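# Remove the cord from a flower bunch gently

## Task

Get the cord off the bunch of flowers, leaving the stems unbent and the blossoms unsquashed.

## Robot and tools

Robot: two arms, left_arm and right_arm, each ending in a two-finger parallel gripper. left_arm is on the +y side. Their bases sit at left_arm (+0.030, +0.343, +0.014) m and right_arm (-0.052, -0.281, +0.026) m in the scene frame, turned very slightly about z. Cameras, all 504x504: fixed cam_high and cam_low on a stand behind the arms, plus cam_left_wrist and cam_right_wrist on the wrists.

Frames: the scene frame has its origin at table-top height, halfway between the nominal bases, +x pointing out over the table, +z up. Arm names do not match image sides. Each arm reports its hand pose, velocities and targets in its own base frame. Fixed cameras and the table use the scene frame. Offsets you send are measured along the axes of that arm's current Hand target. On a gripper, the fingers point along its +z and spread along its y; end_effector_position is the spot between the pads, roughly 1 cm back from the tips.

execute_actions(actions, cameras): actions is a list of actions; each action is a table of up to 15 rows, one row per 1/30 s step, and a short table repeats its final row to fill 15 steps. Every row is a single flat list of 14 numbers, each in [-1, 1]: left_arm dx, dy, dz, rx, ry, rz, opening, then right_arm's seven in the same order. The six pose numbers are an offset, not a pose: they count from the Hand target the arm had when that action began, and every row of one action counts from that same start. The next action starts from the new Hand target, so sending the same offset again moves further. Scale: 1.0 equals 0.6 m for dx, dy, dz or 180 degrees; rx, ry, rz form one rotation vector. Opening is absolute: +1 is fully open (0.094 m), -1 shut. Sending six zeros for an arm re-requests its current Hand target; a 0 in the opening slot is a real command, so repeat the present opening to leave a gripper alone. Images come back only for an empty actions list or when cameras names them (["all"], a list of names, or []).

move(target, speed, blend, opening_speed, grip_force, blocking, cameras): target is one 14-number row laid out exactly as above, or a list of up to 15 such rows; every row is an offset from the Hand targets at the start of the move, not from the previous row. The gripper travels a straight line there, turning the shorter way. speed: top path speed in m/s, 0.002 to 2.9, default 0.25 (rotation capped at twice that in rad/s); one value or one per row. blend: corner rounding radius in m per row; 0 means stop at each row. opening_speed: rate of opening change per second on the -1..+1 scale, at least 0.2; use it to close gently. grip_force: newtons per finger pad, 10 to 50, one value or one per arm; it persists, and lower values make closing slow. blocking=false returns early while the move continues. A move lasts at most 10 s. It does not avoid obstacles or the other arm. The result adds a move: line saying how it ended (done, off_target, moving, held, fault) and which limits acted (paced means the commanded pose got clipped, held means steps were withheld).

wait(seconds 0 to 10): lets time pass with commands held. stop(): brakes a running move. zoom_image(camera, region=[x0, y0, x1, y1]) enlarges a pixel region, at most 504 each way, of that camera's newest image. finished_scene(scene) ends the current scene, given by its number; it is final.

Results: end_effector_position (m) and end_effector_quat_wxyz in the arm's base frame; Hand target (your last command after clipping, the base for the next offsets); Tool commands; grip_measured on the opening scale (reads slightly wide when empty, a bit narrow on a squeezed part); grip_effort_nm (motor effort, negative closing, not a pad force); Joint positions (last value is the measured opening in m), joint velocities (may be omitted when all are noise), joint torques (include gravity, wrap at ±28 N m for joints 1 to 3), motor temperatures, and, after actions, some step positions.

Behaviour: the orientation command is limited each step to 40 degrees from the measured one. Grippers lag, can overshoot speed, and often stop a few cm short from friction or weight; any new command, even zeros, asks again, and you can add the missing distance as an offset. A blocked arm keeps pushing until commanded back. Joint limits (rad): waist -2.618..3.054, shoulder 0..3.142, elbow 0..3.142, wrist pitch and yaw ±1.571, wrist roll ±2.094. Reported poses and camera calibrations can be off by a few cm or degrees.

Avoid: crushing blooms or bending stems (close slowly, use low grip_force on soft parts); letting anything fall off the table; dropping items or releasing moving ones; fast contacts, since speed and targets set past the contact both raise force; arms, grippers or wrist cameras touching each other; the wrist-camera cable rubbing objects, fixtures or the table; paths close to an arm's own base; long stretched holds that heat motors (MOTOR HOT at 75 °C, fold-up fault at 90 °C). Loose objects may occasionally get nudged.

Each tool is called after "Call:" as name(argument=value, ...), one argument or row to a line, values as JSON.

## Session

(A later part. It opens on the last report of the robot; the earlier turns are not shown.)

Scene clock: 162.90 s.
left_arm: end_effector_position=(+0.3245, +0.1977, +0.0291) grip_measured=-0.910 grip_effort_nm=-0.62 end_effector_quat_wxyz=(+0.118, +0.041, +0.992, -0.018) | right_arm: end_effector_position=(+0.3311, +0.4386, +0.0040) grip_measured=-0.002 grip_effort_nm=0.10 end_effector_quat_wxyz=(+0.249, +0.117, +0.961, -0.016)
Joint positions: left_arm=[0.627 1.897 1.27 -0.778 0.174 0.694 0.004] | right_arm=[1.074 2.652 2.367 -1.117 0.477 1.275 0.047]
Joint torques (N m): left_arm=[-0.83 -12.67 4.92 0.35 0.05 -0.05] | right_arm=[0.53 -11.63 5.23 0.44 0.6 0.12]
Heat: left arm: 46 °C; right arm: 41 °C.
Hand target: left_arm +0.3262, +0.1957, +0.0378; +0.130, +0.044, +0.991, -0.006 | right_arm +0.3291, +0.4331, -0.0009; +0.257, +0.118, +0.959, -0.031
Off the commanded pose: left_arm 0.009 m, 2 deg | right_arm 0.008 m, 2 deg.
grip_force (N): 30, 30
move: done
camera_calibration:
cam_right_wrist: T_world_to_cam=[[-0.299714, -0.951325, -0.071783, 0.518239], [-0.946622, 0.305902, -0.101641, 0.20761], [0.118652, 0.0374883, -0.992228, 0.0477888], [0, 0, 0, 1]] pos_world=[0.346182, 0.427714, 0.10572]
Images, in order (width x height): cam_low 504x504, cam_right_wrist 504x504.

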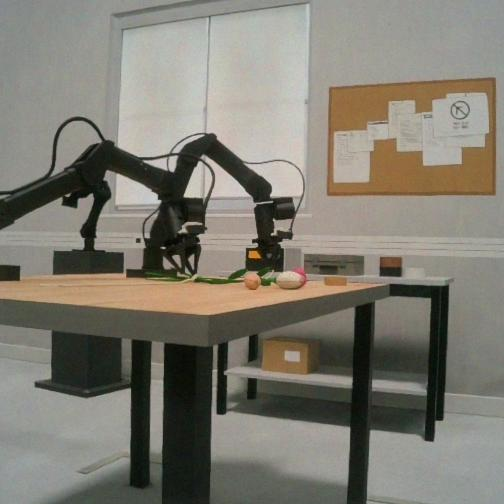

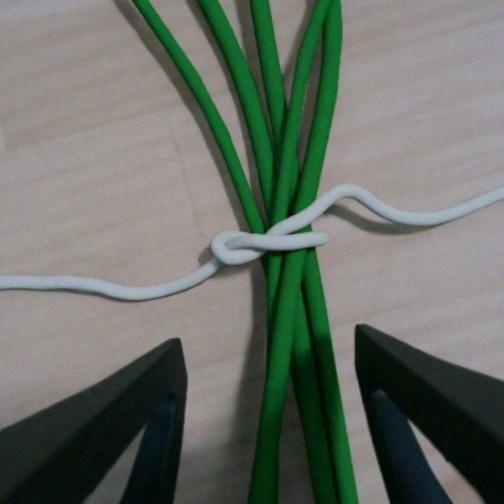

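Call:
move(
  target=[
    [0,0,0,0,0,0,-1,0.0073,-0.0108,0.0112,0,0,0,-0.05],
    [0,0,0,0,0,0,-1,0.0073,-0.0108,0.0112,0,0,0,-0.65],
  ],
  speed=0.03,
  grip_force=[30, 10],
  cameras=["cam_low","cam_right_wrist"],
)

Scene clock: 171.70 s.
left_arm: end_effector_position=(+0.3245, +0.1977, +0.0291) grip_measured=-0.910 grip_effort_nm=-0.62 end_effector_quat_wxyz=(+0.118, +0.041, +0.992, -0.018) | right_arm: end_effector_position=(+0.3307, +0.4343, -0.0135) grip_measured=-0.647 grip_effort_nm=-0.14 end_effector_quat_wxyz=(+0.258, +0.117, +0.959, -0.021)
Joint positions: left_arm=[0.627 1.897 1.27 -0.778 0.174 0.694 0.004] | right_arm=[1.077 2.644 2.273 -1.036 0.501 1.277 0.017]
Joint torques (N m): left_arm=[-0.77 -12.68 5 0.35 0.03 -0.06] | right_arm=[0.05 -13.7 4.62 0.27 0.35 0.1]
Motor temperatures (°C): left_arm=[28 39 46 33 28 31 32] | right_arm=[29 41 40 38 28 27 28]
Heat: left arm: 46 °C; right arm: 41 °C.
Hand target: left_arm +0.3262, +0.1957, +0.0378; +0.130, +0.044, +0.991, -0.006 | right_arm +0.3271, +0.4269, -0.0088; +0.257, +0.118, +0.959, -0.031
Off the commanded pose: left_arm 0.009 m, 2 deg | right_arm 0.009 m, 1 deg.
grip_force (N): 30, 10
move: moving (right_arm; no rest 5 s after target 2's new opening was sent)
camera_calibration:
cam_right_wrist: T_world_to_cam=[[-0.300456, -0.951619, -0.0644035, 0.513271], [-0.94387, 0.306366, -0.123487, 0.205429], [0.137243, 0.0236863, -0.990254, 0.0304731], [0, 0, 0, 1]] pos_world=[0.343931, 0.42478, 0.0886003]
Images, in order (width x height): cam_low 504x504, cam_right_wrist 504x504.

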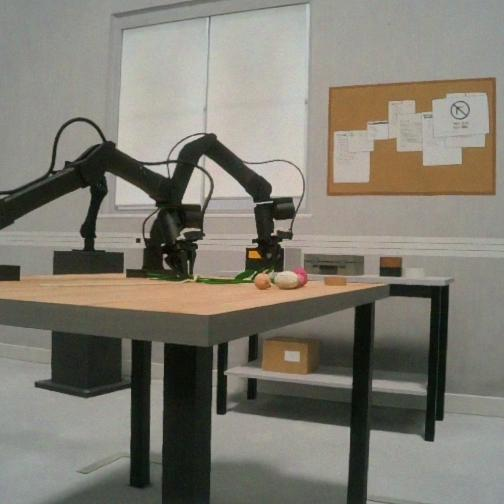

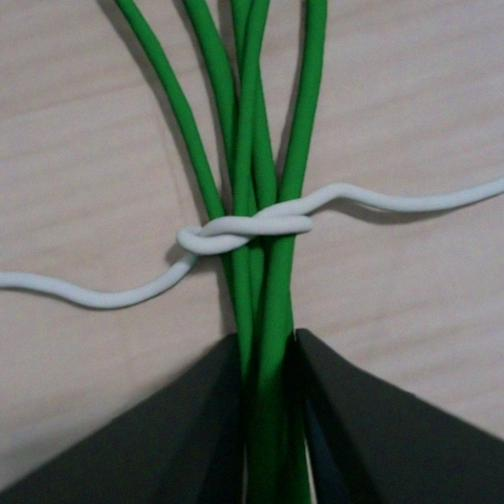

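Call:
move(
  target=[-0.0065,0.1,-0.019,0,0,0,-1,0,0,0,0,0,0,-0.68],
  speed=0.04,
  cameras=["cam_high","cam_low","cam_right_wrist"],
)

Scene clock: 175.40 s.
left_arm: end_effector_position=(+0.3252, +0.2383, +0.0453) grip_measured=-0.910 grip_effort_nm=-0.62 end_effector_quat_wxyz=(+0.118, +0.048, +0.992, -0.024) | right_arm: end_effector_position=(+0.3327, +0.4379, -0.0128) grip_measured=-0.676 grip_effort_nm=-0.22 end_effector_quat_wxyz=(+0.262, +0.119, +0.958, -0.013)
Joint positions: left_arm=[0.718 1.981 1.457 -0.907 0.198 0.801 0.004] | right_arm=[1.077 2.644 2.273 -1.018 0.501 1.277 0.015]
Joint torques (N m): left_arm=[1.47 -8.99 10.82 0.32 0.01 0.05] | right_arm=[0.03 -13.68 4.75 0.12 0.34 0.1]
Heat: left arm: 46 °C; right arm: 41 °C.
Hand target: left_arm +0.3324, +0.2556, +0.0498; +0.130, +0.044, +0.991, -0.006 | right_arm +0.3271, +0.4269, -0.0088; +0.257, +0.118, +0.959, -0.031
Off the commanded pose: left_arm 0.019 m, 2 deg | right_arm 0.013 m, 2 deg.
grip_force (N): 30, 10
move: off_target (left_arm, right_arm)
camera_calibration:
cam_right_wrist: T_world_to_cam=[[-0.299826, -0.950437, -0.0823058, 0.516349], [-0.942778, 0.308387, -0.126753, 0.204935], [0.145853, 0.0395922, -0.988514, 0.0210293], [0, 0, 0, 1]] pos_world=[0.344956, 0.426725, 0.0892625]
Images, in order (width x height): cam_high 504x504, cam_low 504x504, cam_right_wrist 504x504.

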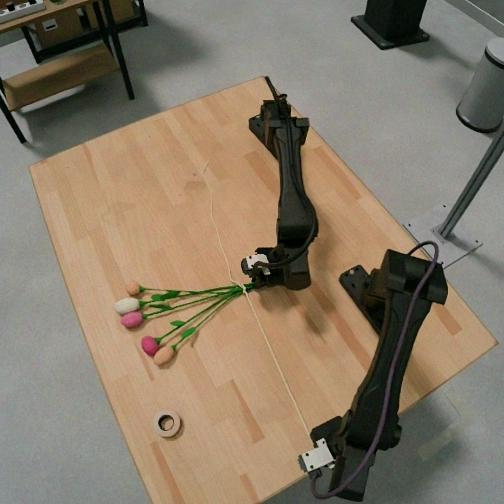

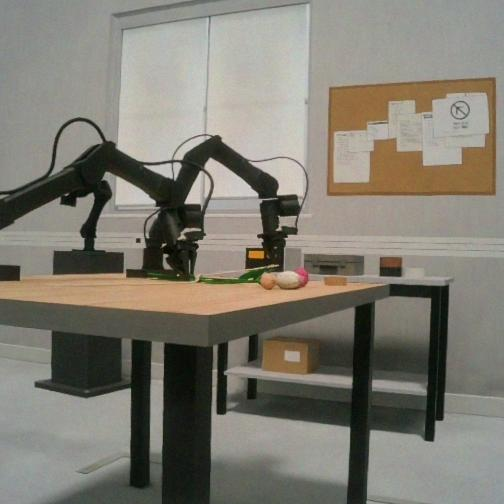

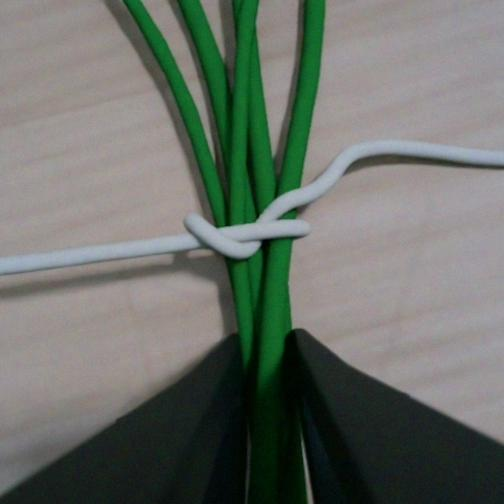

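Call:
move(
  target=[-0.0032,0.04,-0.005,0,0,0,-1,0,0,0,0,0,0,-0.7],
  speed=0.03,
  cameras=["cam_high","cam_low","cam_right_wrist"],
)

Scene clock: 177.90 s.
left_arm: end_effector_position=(+0.3291, +0.2604, +0.0493) grip_measured=-0.910 grip_effort_nm=-0.62 end_effector_quat_wxyz=(+0.119, +0.048, +0.991, -0.027) | right_arm: end_effector_position=(+0.3338, +0.4413, -0.0122) grip_measured=-0.695 grip_effort_nm=-0.26 end_effector_quat_wxyz=(+0.264, +0.120, +0.957, -0.006)
Joint positions: left_arm=[0.756 2.049 1.572 -0.966 0.208 0.84 0.004] | right_arm=[1.078 2.644 2.273 -1.003 0.5 1.277 0.014]
Joint torques (N m): left_arm=[1.55 -9.51 10.91 0.35 -0.01 0.06] | right_arm=[-0.05 -13.61 4.9 -0.07 0.35 0.09]
Heat: left arm: 47 °C; right arm: 41 °C.
Hand target: left_arm +0.3357, +0.2794, +0.0532; +0.130, +0.044, +0.991, -0.006 | right_arm +0.3271, +0.4270, -0.0088; +0.257, +0.118, +0.959, -0.031
Off the commanded pose: left_arm 0.020 m, 3 deg | right_arm 0.016 m, 3 deg.
grip_force (N): 30, 10
move: off_target (left_arm, right_arm)
camera_calibration:
cam_right_wrist: T_world_to_cam=[[-0.298003, -0.949595, -0.0972837, 0.518907], [-0.942279, 0.308935, -0.129109, 0.20455], [0.152655, 0.0531936, -0.986847, 0.0131141], [0, 0, 0, 1]] pos_world=[0.345377, 0.428862, 0.089832]
Images, in order (width x height): cam_high 504x504, cam_low 504x504, cam_right_wrist 504x504.

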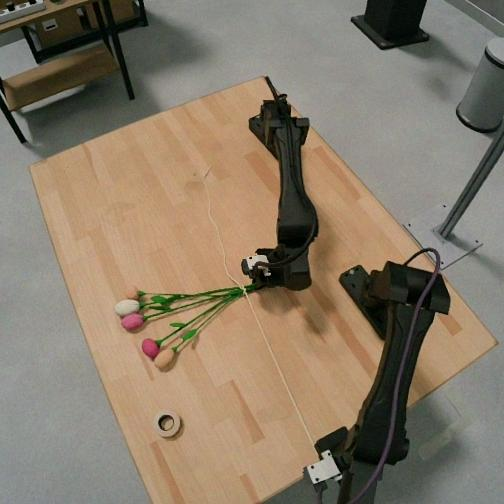

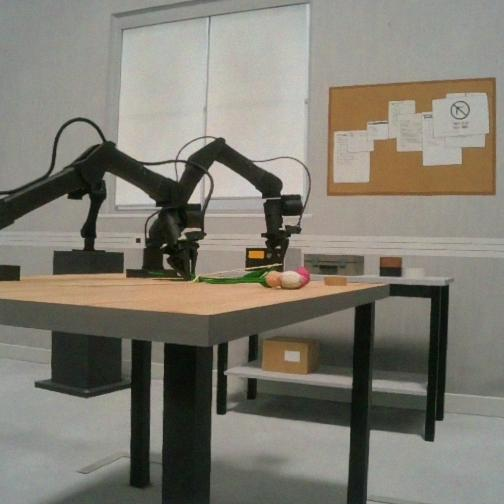

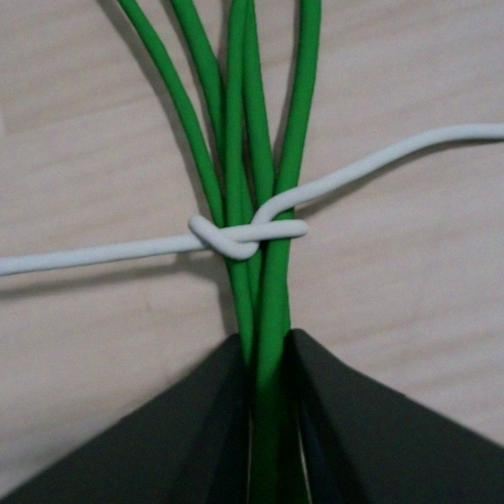

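Call:
move(
  target=[
    [0.0303,-0.134,0.0695,0,0,0,-1,0,0,0,0,0,0,-0.68],
    [0.0303,-0.134,0.0695,0,0,0,-0.3,0,0,0,0,0,0,-0.68],
    [-0.015,-0.134,-0.1,0,0,0,-0.3,0,0,0,0,0,0,-0.68],
  ],
  speed=0.12,
  cameras=["cam_high"],
)

Call:
move(
  target=[0.0175,-0.52,-0.034,0.1295,0,0.483,0,0,0,0,0,0,0,-0.68],
  speed=0.3,
  cameras=["cam_high","cam_left_wrist","cam_right_wrist"],
)

Scene clock: 192.13 s.
left_arm: end_effector_position=(+0.3172, +0.1987, +0.0958) grip_measured=-0.303 grip_effort_nm=0.20 end_effector_quat_wxyz=(+0.116, +0.041, +0.992, -0.019) | right_arm: end_effector_position=(+0.3336, +0.4410, -0.0122) grip_measured=-0.681 grip_effort_nm=0.03 end_effector_quat_wxyz=(+0.264, +0.120, +0.957, -0.007)
Joint positions: left_arm=[0.642 1.818 1.442 -1.038 0.176 0.711 0.033] | right_arm=[1.078 2.644 2.273 -1.004 0.5 1.277 0.015]
Joint torques (N m): left_arm=[-0.58 -11.43 9.92 0 0.06 -0.04] | right_arm=[-0.05 -13.63 4.88 -0.01 0.35 0.09]
Heat: left arm: 49 °C; right arm: 42 °C.
Hand target: left_arm +0.3217, +0.2000, +0.1135; +0.130, +0.044, +0.991, -0.006 | right_arm +0.3270, +0.4269, -0.0088; +0.257, +0.118, +0.959, -0.031
Off the commanded pose: left_arm 0.018 m, 2 deg | right_arm 0.016 m, 3 deg.
grip_force (N): 30, 10
move: off_target (left_arm, right_arm)
Images, in order (width x height): cam_high 504x504.

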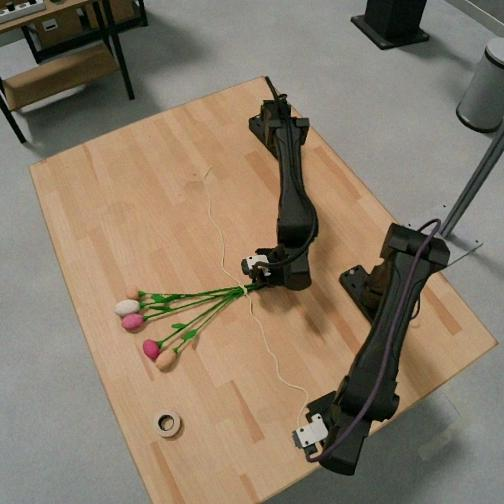

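Scene clock: 195.43 s.
left_arm: end_effector_position=(+0.2761, -0.1050, +0.1257) grip_measured=-0.003 grip_effort_nm=0.20 end_effector_quat_wxyz=(+0.084, +0.729, +0.674, -0.090) | right_arm: end_effector_position=(+0.3336, +0.4410, -0.0122) grip_measured=-0.681 grip_effort_nm=0.03 end_effector_quat_wxyz=(+0.264, +0.120, +0.957, -0.007)
Joint positions: left_arm=[-0.218 1.614 1.328 -1.248 0.245 1.427 0.047] | right_arm=[1.078 2.644 2.273 -1.004 0.5 1.277 0.015]
Joint torques (N m): left_arm=[-0.23 -5.72 9.94 -0.27 0.25 0.06] | right_arm=[-0.06 -13.61 4.89 -0.01 0.35 0.09]
Heat: left arm: 48 °C; right arm: 42 °C.
Hand target: left_arm +0.2785, -0.1094, +0.1309; +0.088, +0.732, +0.669, -0.097 | right_arm +0.3270, +0.4269, -0.0088; +0.257, +0.118, +0.959, -0.031
Off the commanded pose: left_arm 0.007 m, 1 deg | right_arm 0.016 m, 3 deg.
grip_force (N): 30, 10
move: off_target (right_arm)
camera_calibration:
cam_left_wrist: T_world_to_cam=[[-0.982856, 0.183402, -0.0189413, 0.297289], [0.178202, 0.971274, 0.157703, 0.0612252], [0.0473202, 0.151624, -0.987305, 0.230847], [0, 0, 0, 1]] pos_world=[0.270358, -0.148992, 0.223892]
cam_right_wrist: T_world_to_cam=[[-0.298123, -0.949705, -0.0958264, 0.518632], [-0.942355, 0.308816, -0.12884, 0.204557], [0.151952, 0.0518924, -0.987025, 0.0138612], [0, 0, 0, 1]] pos_world=[0.345275, 0.428658, 0.089735]
Images, in order (width x height): cam_high 504x504, cam_left_wrist 504x504, cam_right_wrist 504x504.

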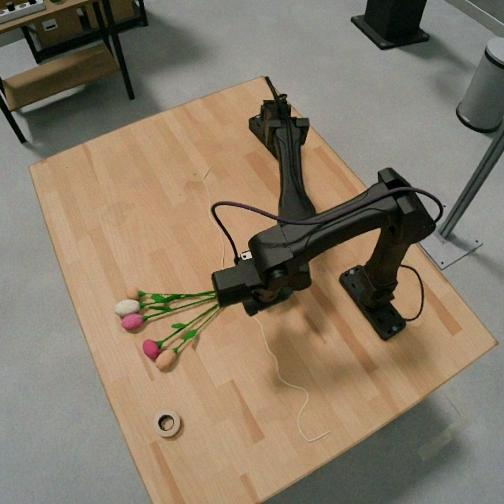

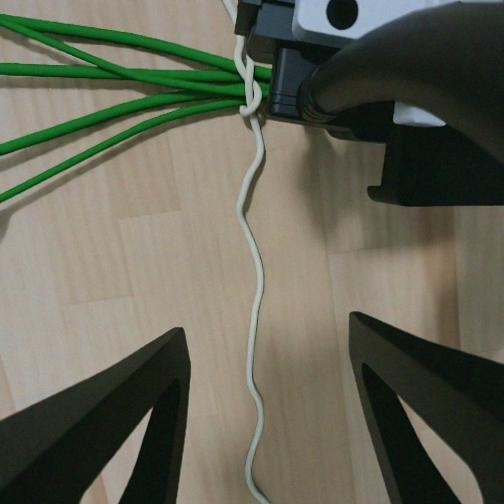

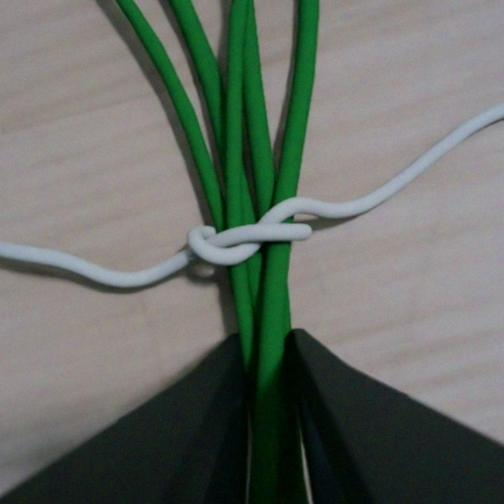

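Call:
move(
  target=[0.0438,0,0.195,0,0,0,-0.3,0,0,0,0,0,0,-0.68],
  speed=0.1,
  cameras=["cam_left_wrist"],
)

Scene clock: 198.43 s.
left_arm: end_effector_position=(+0.2788, -0.1054, +0.1232) grip_measured=-0.297 grip_effort_nm=-0.12 end_effector_quat_wxyz=(+0.089, +0.729, +0.673, -0.087) | right_arm: end_effector_position=(+0.3336, +0.4410, -0.0122) grip_measured=-0.681 grip_effort_nm=0.03 end_effector_quat_wxyz=(+0.264, +0.120, +0.957, -0.007)
Joint positions: left_arm=[-0.218 1.615 1.319 -1.227 0.244 1.427 0.033] | right_arm=[1.078 2.644 2.273 -1.004 0.5 1.277 0.015]
Joint torques (N m): left_arm=[0.14 -6.93 7.01 -0.06 0.12 -0.01] | right_arm=[-0.05 -13.63 4.86 0 0.35 0.09]
Heat: left arm: 48 °C; right arm: 42 °C.
Hand target: left_arm +0.2788, -0.1056, +0.1241; +0.089, +0.729, +0.673, -0.087 (not the last commanded pose) | right_arm +0.3270, +0.4269, -0.0088; +0.257, +0.118, +0.959, -0.031
Off the commanded pose: left_arm 0.112 m, 1 deg | right_arm 0.016 m, 3 deg.
grip_force (N): 30, 10
move: held (left_arm; a check stopped the path), off_target (right_arm); limits=held
pose unreachable (left arm): on one or more control steps of this call, first in action 0 (counted from 0), this arm could not follow its commanded pose, so it was not sent that pose on those steps. It may still have moved: this result reports where it is.
cause: moving toward the commanded pose would bring a part of the arm too close to another arm (this arm's gripper housing and the right arm's wrist (the part past joint 4), where that arm would come to rest).
camera_calibration:
cam_left_wrist: T_world_to_cam=[[-0.982538, 0.18367, -0.0297247, 0.301292], [0.176815, 0.971458, 0.158131, 0.0619029], [0.0579203, 0.150114, -0.986971, 0.225258], [0, 0, 0, 1]] pos_world=[0.272038, -0.149289, 0.22149]
Images, in order (width x height): cam_left_wrist 504x504.

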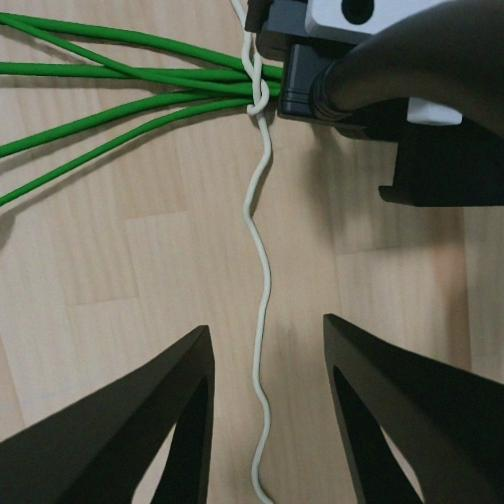

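Call:
move(
  target=[
    [0.112,-0.01,-0.03,0,0,0,-0.3,0,0,0,0,0,0,-0.68],
    [0.16,-0.01,0.147,0,0,0,-0.3,0,0,0,0,0,0,-0.68],
  ],
  speed=0.12,
  blend=[0.02,0],
  cameras=["cam_left_wrist"],
)

Scene clock: 202.43 s.
left_arm: end_effector_position=(+0.2830, -0.0353, +0.0209) grip_measured=-0.297 grip_effort_nm=-0.12 end_effector_quat_wxyz=(+0.091, +0.731, +0.672, -0.081) | right_arm: end_effector_position=(+0.3336, +0.4410, -0.0122) grip_measured=-0.681 grip_effort_nm=0.03 end_effector_quat_wxyz=(+0.264, +0.120, +0.957, -0.007)
Joint positions: left_arm=[0.026 1.713 1.005 -0.864 0.244 1.68 0.033] | right_arm=[1.078 2.644 2.273 -1.004 0.5 1.277 0.015]
Joint torques (N m): left_arm=[0.69 -6.28 4.78 0.03 0.16 0.07] | right_arm=[-0.05 -13.63 4.88 -0.01 0.35 0.09]
Heat: left arm: 48 °C; right arm: 43 °C.
Hand target: left_arm +0.2799, -0.0342, +0.0149; +0.089, +0.729, +0.673, -0.087 | right_arm +0.3270, +0.4269, -0.0088; +0.257, +0.118, +0.959, -0.031
Off the commanded pose: left_arm 0.007 m, 1 deg | right_arm 0.016 m, 3 deg.
grip_force (N): 30, 10
move: off_target (right_arm)
camera_calibration:
cam_left_wrist: T_world_to_cam=[[-0.981784, 0.185378, -0.0416594, 0.289512], [0.176225, 0.970408, 0.165083, 0.00920342], [0.0710293, 0.154734, -0.9854, 0.109845], [0, 0, 0, 1]] pos_world=[0.274814, -0.079597, 0.118783]
Images, in order (width x height): cam_left_wrist 504x504.

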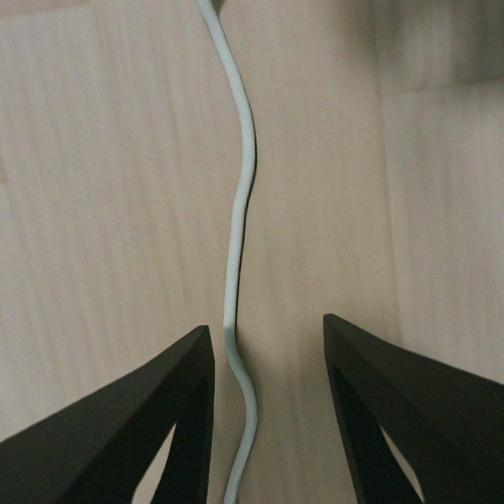

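Call:
move(
  target=[
    [0.0075,0.0132,0.0325,0,0,0,-0.3,0,0,0,0,0,0,-0.68],
    [0.0075,0.0132,0.0325,0,0,0,-1,0,0,0,0,0,0,-0.68],
  ],
  speed=0.05,
  cameras=["cam_left_wrist"],
)

Scene clock: 208.37 s.
left_arm: end_effector_position=(+0.2950, -0.0350, +0.0037) grip_measured=-0.971 grip_effort_nm=-0.61 end_effector_quat_wxyz=(+0.095, +0.731, +0.671, -0.076) | right_arm: end_effector_position=(+0.3336, +0.4410, -0.0122) grip_measured=-0.681 grip_effort_nm=0.03 end_effector_quat_wxyz=(+0.264, +0.120, +0.957, -0.007)
Joint positions: left_arm=[0.026 1.777 1.005 -0.787 0.244 1.68 0.001] | right_arm=[1.078 2.644 2.273 -1.004 0.5 1.277 0.015]
Joint torques (N m): left_arm=[0.28 -6.48 4 0.01 0.14 0.01] | right_arm=[-0.05 -13.6 4.88 -0.01 0.35 0.08]
Heat: left arm: 47 °C; right arm: 43 °C.
Hand target: left_arm +0.2880, -0.0353, -0.0051; +0.089, +0.729, +0.673, -0.087 | right_arm +0.3270, +0.4269, -0.0088; +0.257, +0.118, +0.959, -0.031
Off the commanded pose: left_arm 0.011 m, 1 deg | right_arm 0.016 m, 3 deg.
grip_force (N): 30, 10
move: off_target (left_arm, right_arm); target 2's new opening was sent with left_arm's hand 0.011 m and 1 deg from that target
camera_calibration:
cam_left_wrist: T_world_to_cam=[[-0.981195, 0.185319, -0.053976, 0.300394], [0.174057, 0.970373, 0.167571, 0.0102339], [0.0834311, 0.155025, -0.984381, 0.0883601], [0, 0, 0, 1]] pos_world=[0.285592, -0.0792975, 0.101479]
Images, in order (width x height): cam_left_wrist 504x504.

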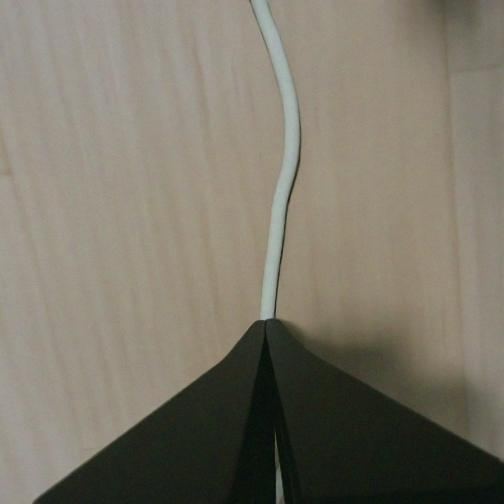

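Call:
move(
  target=[
    [0,0,0,0,0,0,-0.5,0,0,0,0,0,0,-0.68],
    [0.003,0,0.0115,0,0,0,-0.5,0,0,0,0,0,0,-0.68],
    [0.003,0,0.0115,0,0,0,-1,0,0,0,0,0,0,-0.68],
  ],
  speed=0.05,
  cameras=["cam_left_wrist"],
)

Scene clock: 213.00 s.
left_arm: end_effector_position=(+0.2937, -0.0350, -0.0015) grip_measured=-0.905 grip_effort_nm=-0.57 end_effector_quat_wxyz=(+0.095, +0.731, +0.671, -0.077) | right_arm: end_effector_position=(+0.3336, +0.4410, -0.0122) grip_measured=-0.681 grip_effort_nm=0.03 end_effector_quat_wxyz=(+0.264, +0.120, +0.957, -0.007)
Joint positions: left_arm=[0.026 1.785 0.99 -0.767 0.244 1.68 0.004] | right_arm=[1.078 2.644 2.273 -1.004 0.5 1.277 0.015]
Joint torques (N m): left_arm=[0.25 -5.85 3.93 0.11 0.15 0.01] | right_arm=[-0.05 -13.63 4.88 -0.01 0.35 0.09]
Heat: left arm: 47 °C; right arm: 44 °C.
Hand target: left_arm +0.2880, -0.0352, -0.0122; +0.089, +0.729, +0.673, -0.087 | right_arm +0.3270, +0.4269, -0.0088; +0.257, +0.118, +0.959, -0.031
Off the commanded pose: left_arm 0.012 m, 1 deg | right_arm 0.016 m, 3 deg.
grip_force (N): 30, 10
move: off_target (left_arm, right_arm); target 3's new opening was sent with left_arm's hand 0.011 m and 1 deg from that target
camera_calibration:
cam_left_wrist: T_world_to_cam=[[-0.981283, 0.185394, -0.0520852, 0.298886], [0.174461, 0.970375, 0.167138, 0.0112228], [0.0815284, 0.154922, -0.984557, 0.0838835], [0, 0, 0, 1]] pos_world=[0.284495, -0.0792973, 0.0962798]
Images, in order (width x height): cam_left_wrist 504x504.

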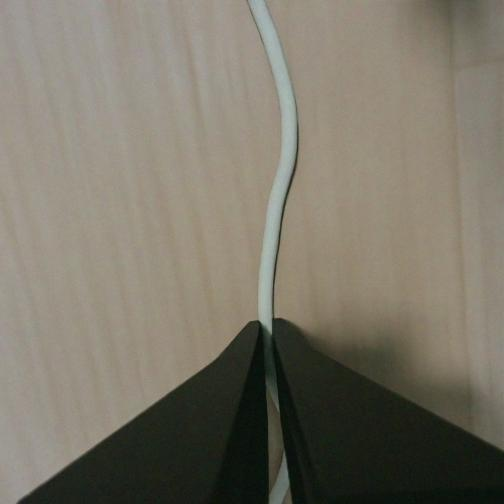

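Call:
move(
  target=[0.384,-0.003,-0.181,-0.086,0,-0.322,-1,0,0,0,0,0,0,-0.7],
  speed=0.06,
  cameras=["cam_high","cam_right_wrist"],
)

Scene clock: 223.67 s.
left_arm: end_effector_position=(+0.2964, +0.1942, +0.0330) grip_measured=-0.907 grip_effort_nm=-0.62 end_effector_quat_wxyz=(+0.124, +0.302, +0.943, -0.058) | right_arm: end_effector_position=(+0.3326, +0.4487, -0.0116) grip_measured=-0.696 grip_effort_nm=-0.23 end_effector_quat_wxyz=(+0.265, +0.120, +0.957, +0.007)
Joint positions: left_arm=[0.715 1.912 1.304 -0.932 0.273 1.331 0.004] | right_arm=[1.085 2.644 2.273 -0.979 0.493 1.277 0.014]
Joint torques (N m): left_arm=[1.46 -8.05 10.36 0.21 -0.05 -0.05] | right_arm=[-0.51 -13.48 5.24 -0.22 0.42 0.09]
Heat: left arm: 47 °C; right arm: 45 °C.
Hand target: left_arm +0.3052, +0.2141, +0.0360; +0.129, +0.295, +0.946, -0.032 | right_arm +0.3270, +0.4270, -0.0088; +0.257, +0.118, +0.959, -0.031
Off the commanded pose: left_arm 0.022 m, 3 deg | right_arm 0.023 m, 4 deg.
grip_force (N): 30, 10
move: off_target (left_arm, right_arm)
camera_calibration:
cam_right_wrist: T_world_to_cam=[[-0.290351, -0.949153, -0.121675, 0.522544], [-0.943917, 0.304972, -0.126543, 0.203618], [0.157217, 0.0781095, -0.98447, 0.000757463], [0, 0, 0, 1]] pos_world=[0.343801, 0.433817, 0.090093]
Images, in order (width x height): cam_high 504x504, cam_right_wrist 504x504.

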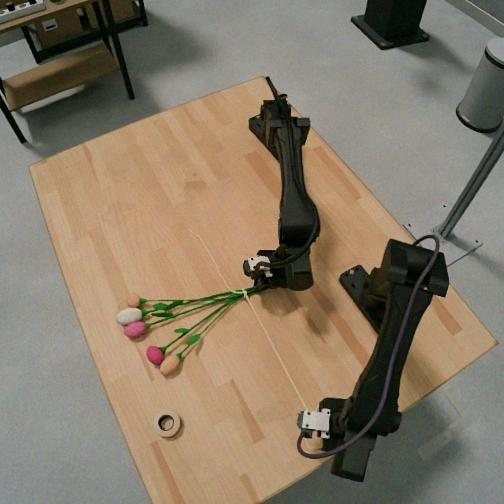

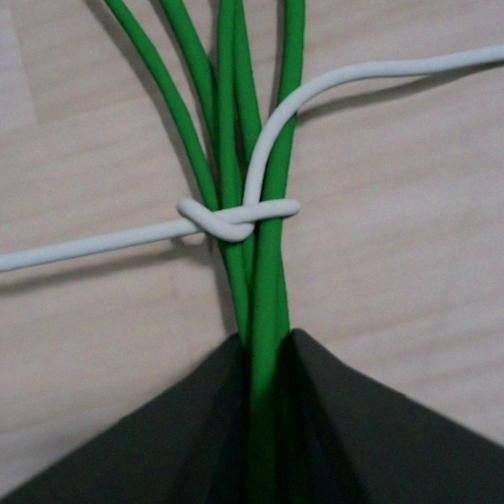

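Call:
move(
  target=[0.051,0.082,-0.031,0,0,0,-1,0,0,0,0,0,0,-0.7],
  speed=0.06,
  cameras=["cam_high","cam_right_wrist"],
)

Scene clock: 226.90 s.
left_arm: end_effector_position=(+0.2996, +0.2558, +0.0450) grip_measured=-0.909 grip_effort_nm=-0.62 end_effector_quat_wxyz=(+0.127, +0.297, +0.945, -0.053) | right_arm: end_effector_position=(+0.3327, +0.4495, -0.0115) grip_measured=-0.696 grip_effort_nm=-0.23 end_effector_quat_wxyz=(+0.265, +0.120, +0.957, +0.008)
Joint positions: left_arm=[0.829 2.061 1.569 -1.068 0.276 1.436 0.004] | right_arm=[1.085 2.644 2.273 -0.976 0.493 1.277 0.014]
Joint torques (N m): left_arm=[1.43 -9.35 10.47 0.08 -0.01 0.05] | right_arm=[-0.53 -13.49 5.29 -0.27 0.41 0.08]
Heat: left arm: 48 °C; right arm: 45 °C.
Hand target: left_arm +0.3047, +0.2741, +0.0468; +0.129, +0.295, +0.946, -0.032 | right_arm +0.3270, +0.4270, -0.0088; +0.257, +0.118, +0.959, -0.031
Off the commanded pose: left_arm 0.019 m, 3 deg | right_arm 0.023 m, 5 deg.
grip_force (N): 30, 10
move: off_target (left_arm, right_arm)
camera_calibration:
cam_right_wrist: T_world_to_cam=[[-0.289698, -0.948947, -0.1248, 0.522993], [-0.944, 0.304802, -0.126334, 0.203549], [0.157923, 0.0812127, -0.984106, -0.000911261], [0, 0, 0, 1]] pos_world=[0.343804, 0.434325, 0.0900879]
Images, in order (width x height): cam_high 504x504, cam_right_wrist 504x504.

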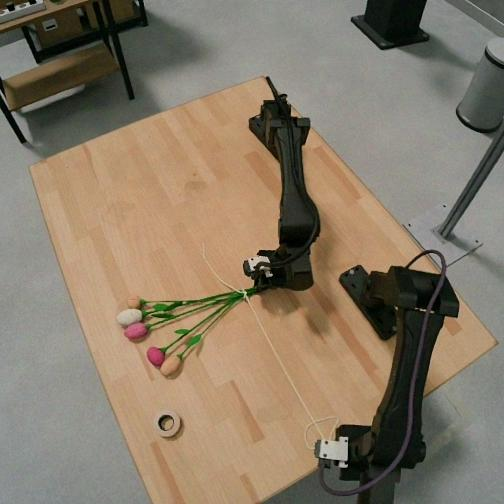

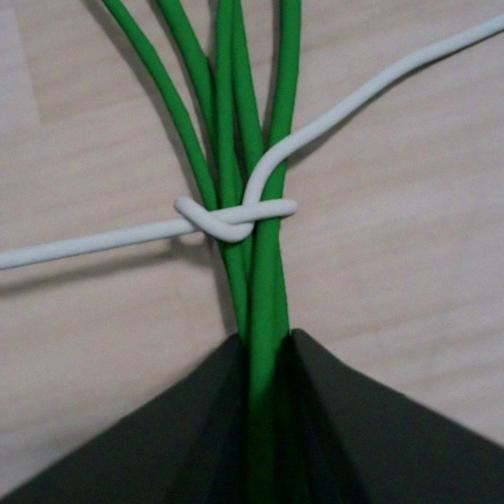

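Call:
move(
  target=[
    [-0.042,-0.106,0.089,0,0,0,-1,0,0,0,0,0,0,-0.68],
    [-0.042,-0.106,0.089,0,0,0,-0.4,0,0,0,0,0,0,-0.68],
    [-0.085,-0.106,-0.072,0,0,0,-0.4,0,0,0,0,0,0,-0.68],
  ],
  speed=0.12,
)

Scene clock: 233.10 s.
left_arm: end_effector_position=(+0.2940, +0.1995, +0.0840) grip_measured=-0.403 grip_effort_nm=0.20 end_effector_quat_wxyz=(+0.120, +0.290, +0.948, -0.046) | right_arm: end_effector_position=(+0.3300, +0.4444, -0.0128) grip_measured=-0.681 grip_effort_nm=0.04 end_effector_quat_wxyz=(+0.261, +0.117, +0.958, -0.003)
Joint positions: left_arm=[0.721 1.849 1.434 -1.107 0.253 1.308 0.028] | right_arm=[1.085 2.644 2.273 -1.002 0.493 1.277 0.015]
Joint torques (N m): left_arm=[-0.81 -11.48 9.58 -0.19 0.13 -0.02] | right_arm=[-0.54 -13.59 4.96 -0.03 0.43 0.09]
Heat: left arm: 47 °C; right arm: 45 °C.
Hand target: left_arm +0.2993, +0.1996, +0.1008; +0.129, +0.295, +0.946, -0.032 | right_arm +0.3270, +0.4269, -0.0088; +0.257, +0.118, +0.959, -0.031
Off the commanded pose: left_arm 0.018 m, 2 deg | right_arm 0.018 m, 3 deg.
grip_force (N): 30, 10
move: off_target (left_arm, right_arm)

Call:
move(
  target=[-0.1855,-0.334,0.102,0.086,0,0.322,-0.3,0,0,0,0,0,0,-0.68],
  cameras=["cam_left_wrist","cam_high"],
)

Scene clock: 236.87 s.
left_arm: end_effector_position=(+0.2897, -0.0344, +0.0683) grip_measured=-0.303 grip_effort_nm=0.20 end_effector_quat_wxyz=(+0.086, +0.726, +0.677, -0.090) | right_arm: end_effector_position=(+0.3300, +0.4444, -0.0128) grip_measured=-0.681 grip_effort_nm=0.04 end_effector_quat_wxyz=(+0.261, +0.117, +0.958, -0.003)
Joint positions: left_arm=[0.032 1.689 1.178 -1.082 0.25 1.675 0.033] | right_arm=[1.085 2.644 2.273 -1.002 0.493 1.277 0.015]
Joint torques (N m): left_arm=[-0.2 -8.44 4.94 -0.01 0.13 0.02] | right_arm=[-0.57 -13.6 4.96 -0.03 0.42 0.09]
Motor temperatures (°C): left_arm=[28 39 47 32 28 31 31] | right_arm=[29 46 39 36 28 27 28]
Heat: left arm: 47 °C; right arm: 46 °C.
Hand target: left_arm +0.2878, -0.0351, +0.0678; +0.089, +0.729, +0.673, -0.087 | right_arm +0.3270, +0.4269, -0.0088; +0.257, +0.118, +0.959, -0.031
Off the commanded pose: left_arm 0.002 m, 1 deg | right_arm 0.018 m, 3 deg.
grip_force (N): 30, 10
move: off_target (right_arm)
camera_calibration:
cam_left_wrist: T_world_to_cam=[[-0.984464, 0.174353, -0.0207612, 0.296921], [0.169112, 0.97333, 0.155014, 0.00209386], [0.0472348, 0.149095, -0.987694, 0.162858], [0, 0, 0, 1]] pos_world=[0.284262, -0.0780885, 0.166693]
Images, in order (width x height): cam_high 504x504, cam_left_wrist 504x504.

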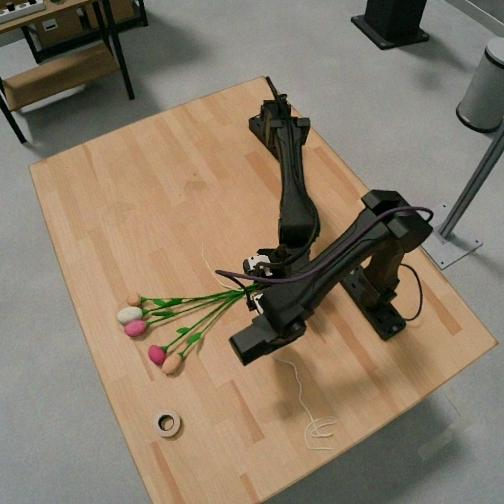

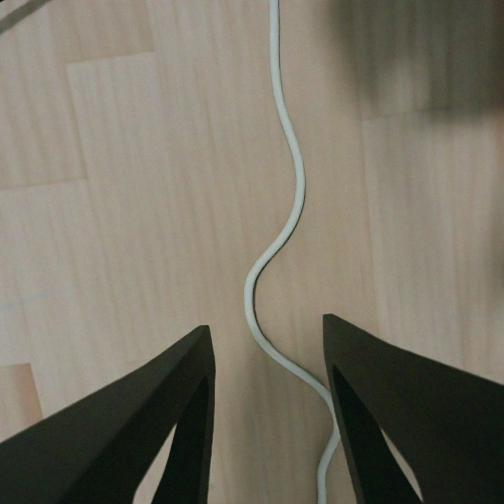

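Call:
move(
  target=[
    [0.0335,0.0117,0.129,0,0,0,-0.3,0,0,0,0,0,0,-0.68],
    [0.0335,0.0117,0.129,0,0,0,-1,0,0,0,0,0,0,-0.68],
  ],
  speed=[0.05,0.05],
  cameras=["cam_left_wrist"],
)

Scene clock: 242.17 s.
left_arm: end_effector_position=(+0.3014, -0.0341, -0.0016) grip_measured=-0.900 grip_effort_nm=-0.58 end_effector_quat_wxyz=(+0.097, +0.727, +0.675, -0.079) | right_arm: end_effector_position=(+0.3300, +0.4444, -0.0128) grip_measured=-0.681 grip_effort_nm=0.04 end_effector_quat_wxyz=(+0.261, +0.117, +0.958, -0.003)
Joint positions: left_arm=[0.032 1.812 1.023 -0.773 0.251 1.677 0.005] | right_arm=[1.085 2.644 2.273 -1.002 0.493 1.277 0.015]
Joint torques (N m): left_arm=[-0.32 -6.31 4.08 0.1 0.09 0.05] | right_arm=[-0.55 -13.57 4.97 -0.03 0.42 0.09]
Heat: left arm: 47 °C; right arm: 46 °C.
Hand target: left_arm +0.2959, -0.0354, -0.0121; +0.089, +0.729, +0.673, -0.087 | right_arm +0.3270, +0.4269, -0.0088; +0.257, +0.118, +0.959, -0.031
Off the commanded pose: left_arm 0.012 m, 1 deg | right_arm 0.018 m, 3 deg.
grip_force (N): 30, 10
move: off_target (left_arm, right_arm); target 2's new opening was sent with left_arm's hand 0.011 m and 1 deg from that target
camera_calibration:
cam_left_wrist: T_world_to_cam=[[-0.983135, 0.175401, -0.0517763, 0.306524], [0.165157, 0.973111, 0.160554, 0.0119445], [0.0785456, 0.149295, -0.985668, 0.0837319], [0, 0, 0, 1]] pos_world=[0.292805, -0.0778887, 0.0964848]
Images, in order (width x height): cam_left_wrist 504x504.

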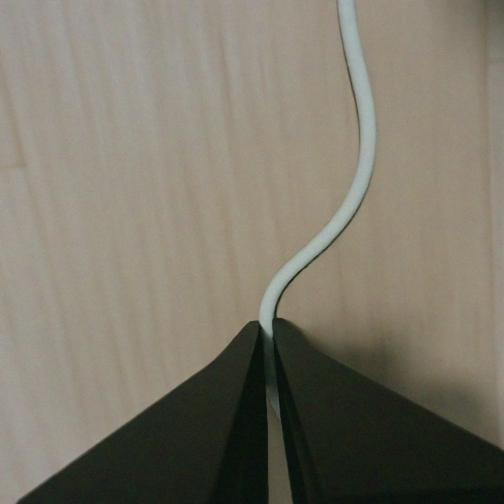

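Pull again in two stages.

Call:
move(
  target=[0.384,-0.003,-0.181,-0.086,0,-0.322,-1,0,0,0,0,0,0,-0.7],
  speed=0.07,
  cameras=["cam_high","cam_right_wrist"],
)

Call:
move(
  target=[0.051,0.082,-0.031,0,0,0,-1,0,0,0,0,0,0,-0.7],
  speed=0.06,
  cameras=["cam_high","cam_right_wrist"],
)

Scene clock: 251.50 s.
left_arm: end_effector_position=(+0.3005, +0.1822, +0.0327) grip_measured=-0.902 grip_effort_nm=-0.62 end_effector_quat_wxyz=(+0.123, +0.304, +0.941, -0.079) | right_arm: end_effector_position=(+0.3309, +0.4601, -0.0108) grip_measured=-0.696 grip_effort_nm=-0.21 end_effector_quat_wxyz=(+0.265, +0.113, +0.957, +0.026)
Joint positions: left_arm=[0.691 1.929 1.322 -0.964 0.293 1.317 0.005] | right_arm=[1.093 2.644 2.273 -0.942 0.478 1.265 0.014]
Joint torques (N m): left_arm=[2.35 -8.29 11.17 0.44 -0.25 -0.02] | right_arm=[-1.13 -13.35 5.65 -0.54 0.55 0.17]
Heat: left arm: 47 °C; right arm: 47 °C.
Hand target: left_arm +0.3132, +0.2141, +0.0363; +0.129, +0.295, +0.946, -0.032 | right_arm +0.3271, +0.4269, -0.0088; +0.257, +0.118, +0.959, -0.031
Off the commanded pose: left_arm 0.035 m, 6 deg | right_arm 0.033 m, 7 deg.
grip_force (N): 30, 10
move: off_target (left_arm, right_arm)
camera_calibration:
cam_right_wrist: T_world_to_cam=[[-0.268845, -0.950678, -0.154705, 0.526202], [-0.949926, 0.288259, -0.120613, 0.208377], [0.159259, 0.114532, -0.980571, -0.0165136], [0, 0, 0, 1]] pos_world=[0.342039, 0.442074, 0.0903463]
Images, in order (width x height): cam_high 504x504, cam_right_wrist 504x504.

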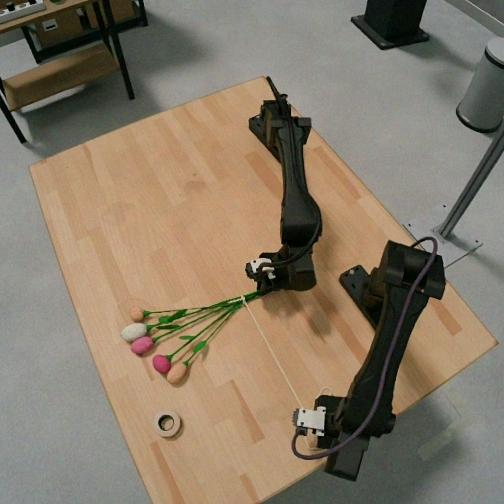

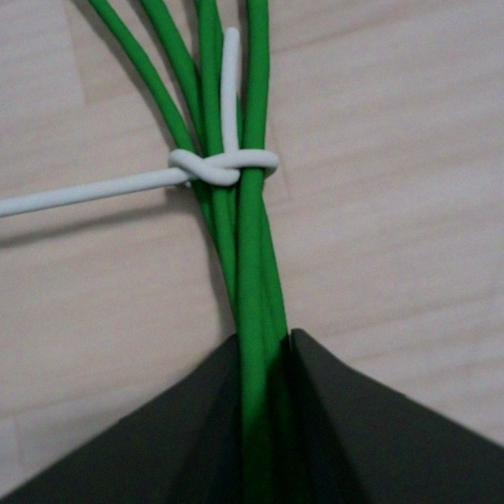

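Scene clock: 253.07 s.
left_arm: end_effector_position=(+0.3079, +0.2534, +0.0453) grip_measured=-0.902 grip_effort_nm=-0.62 end_effector_quat_wxyz=(+0.130, +0.297, +0.944, -0.058) | right_arm: end_effector_position=(+0.3288, +0.4576, -0.0116) grip_measured=-0.696 grip_effort_nm=-0.21 end_effector_quat_wxyz=(+0.263, +0.111, +0.958, +0.019)
Joint positions: left_arm=[0.814 2.08 1.597 -1.079 0.285 1.422 0.005] | right_arm=[1.094 2.644 2.273 -0.957 0.479 1.264 0.014]
Joint torques (N m): left_arm=[1.48 -9.69 10.78 0.15 -0.08 0.06] | right_arm=[-1.24 -13.39 5.46 -0.41 0.56 0.19]
Heat: left arm: 48 °C; right arm: 47 °C.
Hand target: left_arm +0.3126, +0.2740, +0.0470; +0.129, +0.295, +0.946, -0.032 | right_arm +0.3271, +0.4269, -0.0088; +0.257, +0.118, +0.959, -0.031
Off the commanded pose: left_arm 0.021 m, 3 deg | right_arm 0.031 m, 6 deg.
grip_force (N): 30, 10
move: off_target (left_arm, right_arm)
camera_calibration:
cam_right_wrist: T_world_to_cam=[[-0.267513, -0.953392, -0.13957, 0.524097], [-0.951351, 0.28432, -0.118719, 0.209222], [0.152869, 0.101021, -0.98307, -0.00835408], [0, 0, 0, 1]] pos_world=[0.340523, 0.441028, 0.0897742]
Images, in order (width x height): cam_high 504x504, cam_right_wrist 504x504.

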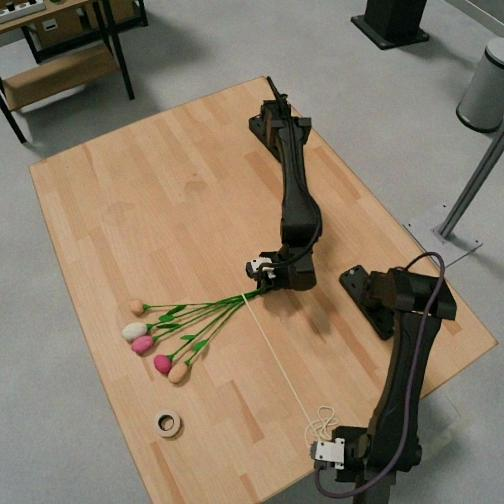

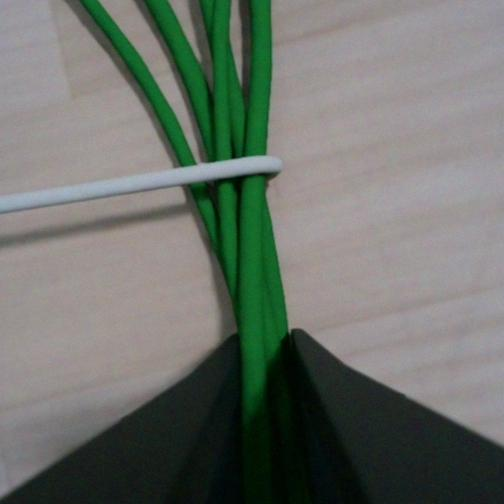

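Call:
move(
  target=[0.028,0.055,-0.042,0,0,0,-1,0,0,0,0,0,0,-0.7],
  speed=0.06,
  cameras=["cam_high","cam_right_wrist"],
)

Scene clock: 255.73 s.
left_arm: end_effector_position=(+0.3125, +0.3096, +0.0690) grip_measured=-0.902 grip_effort_nm=-0.62 end_effector_quat_wxyz=(+0.131, +0.296, +0.946, -0.027) | right_arm: end_effector_position=(+0.3272, +0.4497, -0.0128) grip_measured=-0.697 grip_effort_nm=-0.16 end_effector_quat_wxyz=(+0.260, +0.111, +0.959, +0.004)
Joint positions: left_arm=[0.886 2.194 1.875 -1.203 0.264 1.486 0.005] | right_arm=[1.092 2.644 2.273 -0.989 0.485 1.27 0.014]
Joint torques (N m): left_arm=[0.65 -10.41 10.18 -0.27 0.12 0.04] | right_arm=[-1.06 -13.53 5.12 -0.13 0.49 0.14]
Heat: left arm: 48 °C; right arm: 47 °C.
Hand target: left_arm +0.3123, +0.3139, +0.0674; +0.129, +0.295, +0.946, -0.032 | right_arm +0.3272, +0.4268, -0.0088; +0.257, +0.118, +0.959, -0.031
Off the commanded pose: left_arm 0.005 m, 1 deg | right_arm 0.023 m, 4 deg.
grip_force (N): 30, 10
move: off_target (right_arm)
camera_calibration:
cam_right_wrist: T_world_to_cam=[[-0.276981, -0.954634, -0.109339, 0.520047], [-0.949993, 0.289143, -0.117943, 0.207322], [0.144207, 0.0712032, -0.986983, 0.00771421], [0, 0, 0, 1]] pos_world=[0.339885, 0.43596, 0.0889273]
Images, in order (width x height): cam_high 504x504, cam_right_wrist 504x504.

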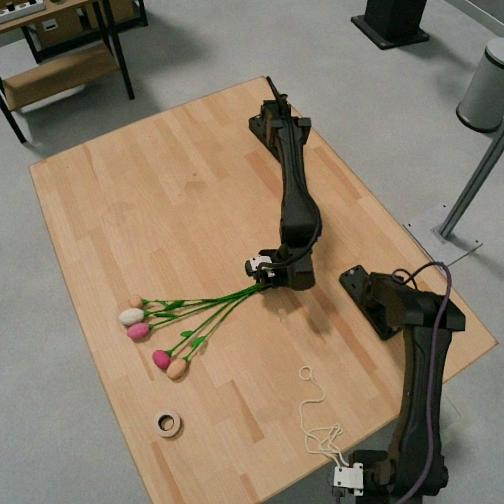

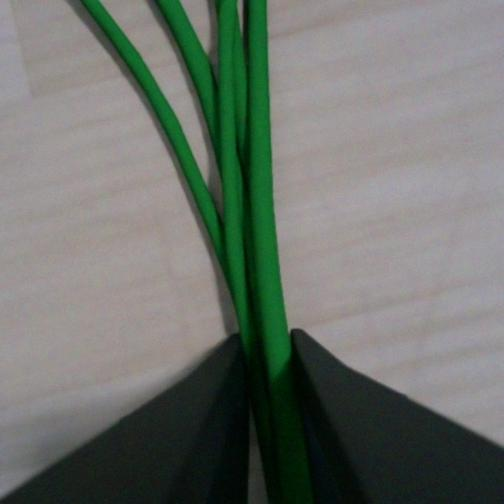

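Call:
move(
  target=[
    [-0.152,-0.195,0.041,0,0,0,-1,0.008,0.034,-0.005,0,0,0,-0.66],
    [-0.1215,-0.195,0.1535,0,0,0,-1,0.008,0.034,-0.005,0,0,0,-0.3],
    [-0.1215,-0.195,0.1535,0,0,0,-0.3,0.008,0.034,-0.005,0,0,0,-0.2],
    [-0.173,-0.195,-0.04,0,0,0,-0.3,-0.075,0.034,-0.15,0,0,0,-0.2],
  ],
  speed=0.1,
  cameras=["all"],
)

Scene clock: 266.00 s.
left_arm: end_effector_position=(+0.3192, +0.1621, +0.0987) grip_measured=-0.303 grip_effort_nm=0.19 end_effector_quat_wxyz=(+0.118, +0.294, +0.948, -0.046) | right_arm: end_effector_position=(+0.3283, +0.4499, +0.0816) grip_measured=-0.202 grip_effort_nm=0.10 end_effector_quat_wxyz=(+0.264, +0.114, +0.958, +0.007)
Joint positions: left_arm=[0.587 1.824 1.461 -1.129 0.241 1.179 0.033] | right_arm=[1.092 2.739 2.835 -1.448 0.491 1.274 0.037]
Joint torques (N m): left_arm=[-0.14 -11.33 9.72 -0.18 0.11 -0.03] | right_arm=[0.53 -12.15 8.29 0.21 0.48 -0.04]
Heat: left arm: 48 °C; right arm: 47 °C.
Hand target: left_arm +0.3228, +0.1636, +0.1160; +0.129, +0.295, +0.946, -0.032 | right_arm +0.3262, +0.4480, +0.0916; +0.257, +0.118, +0.959, -0.031
Off the commanded pose: left_arm 0.018 m, 2 deg | right_arm 0.010 m, 4 deg.
elbow stopped short (right arm): the move would have taken joint 3 (elbow) straighter than the controller allows.
grip_force (N): 30, 10
move: off_target (left_arm, right_arm)
camera_calibration:
cam_left_wrist: T_world_to_cam=[[-0.651088, -0.759003, -0.000180703, 0.335186], [-0.75029, 0.643577, 0.15124, 0.14858], [-0.114675, 0.0986063, -0.988497, 0.222164], [0, 0, 0, 1]] pos_world=[0.35519, 0.136877, 0.197198]
cam_right_wrist: T_world_to_cam=[[-0.280243, -0.952657, -0.117936, 0.531677], [-0.947629, 0.294162, -0.124375, 0.216922], [0.153179, 0.0769041, -0.985202, 0.0950255], [0, 0, 0, 1]] pos_world=[0.340005, 0.435387, 0.183303]

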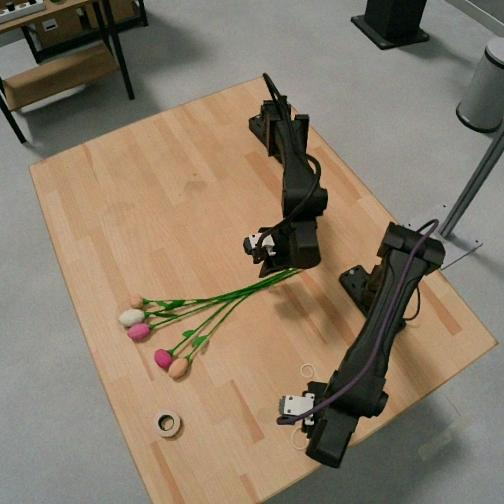

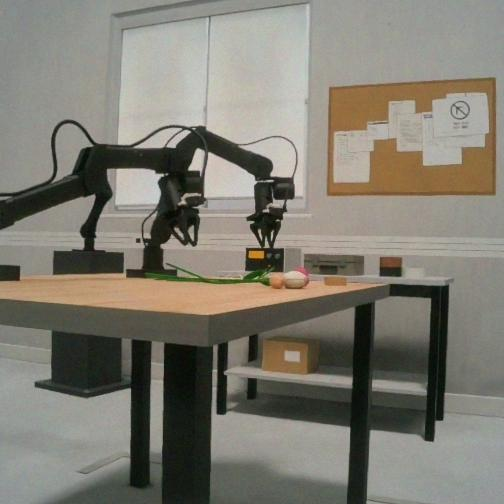

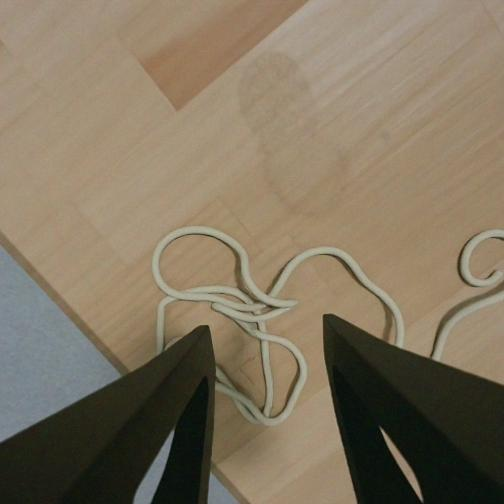

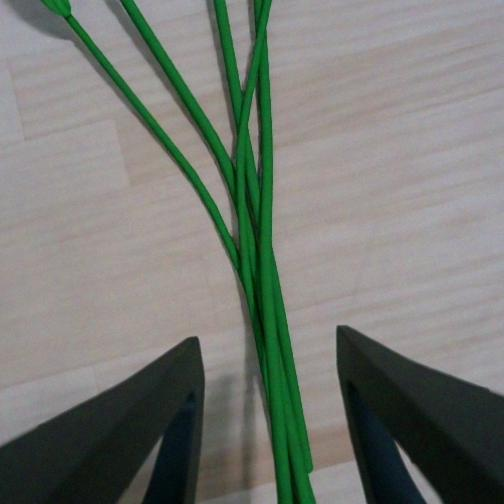

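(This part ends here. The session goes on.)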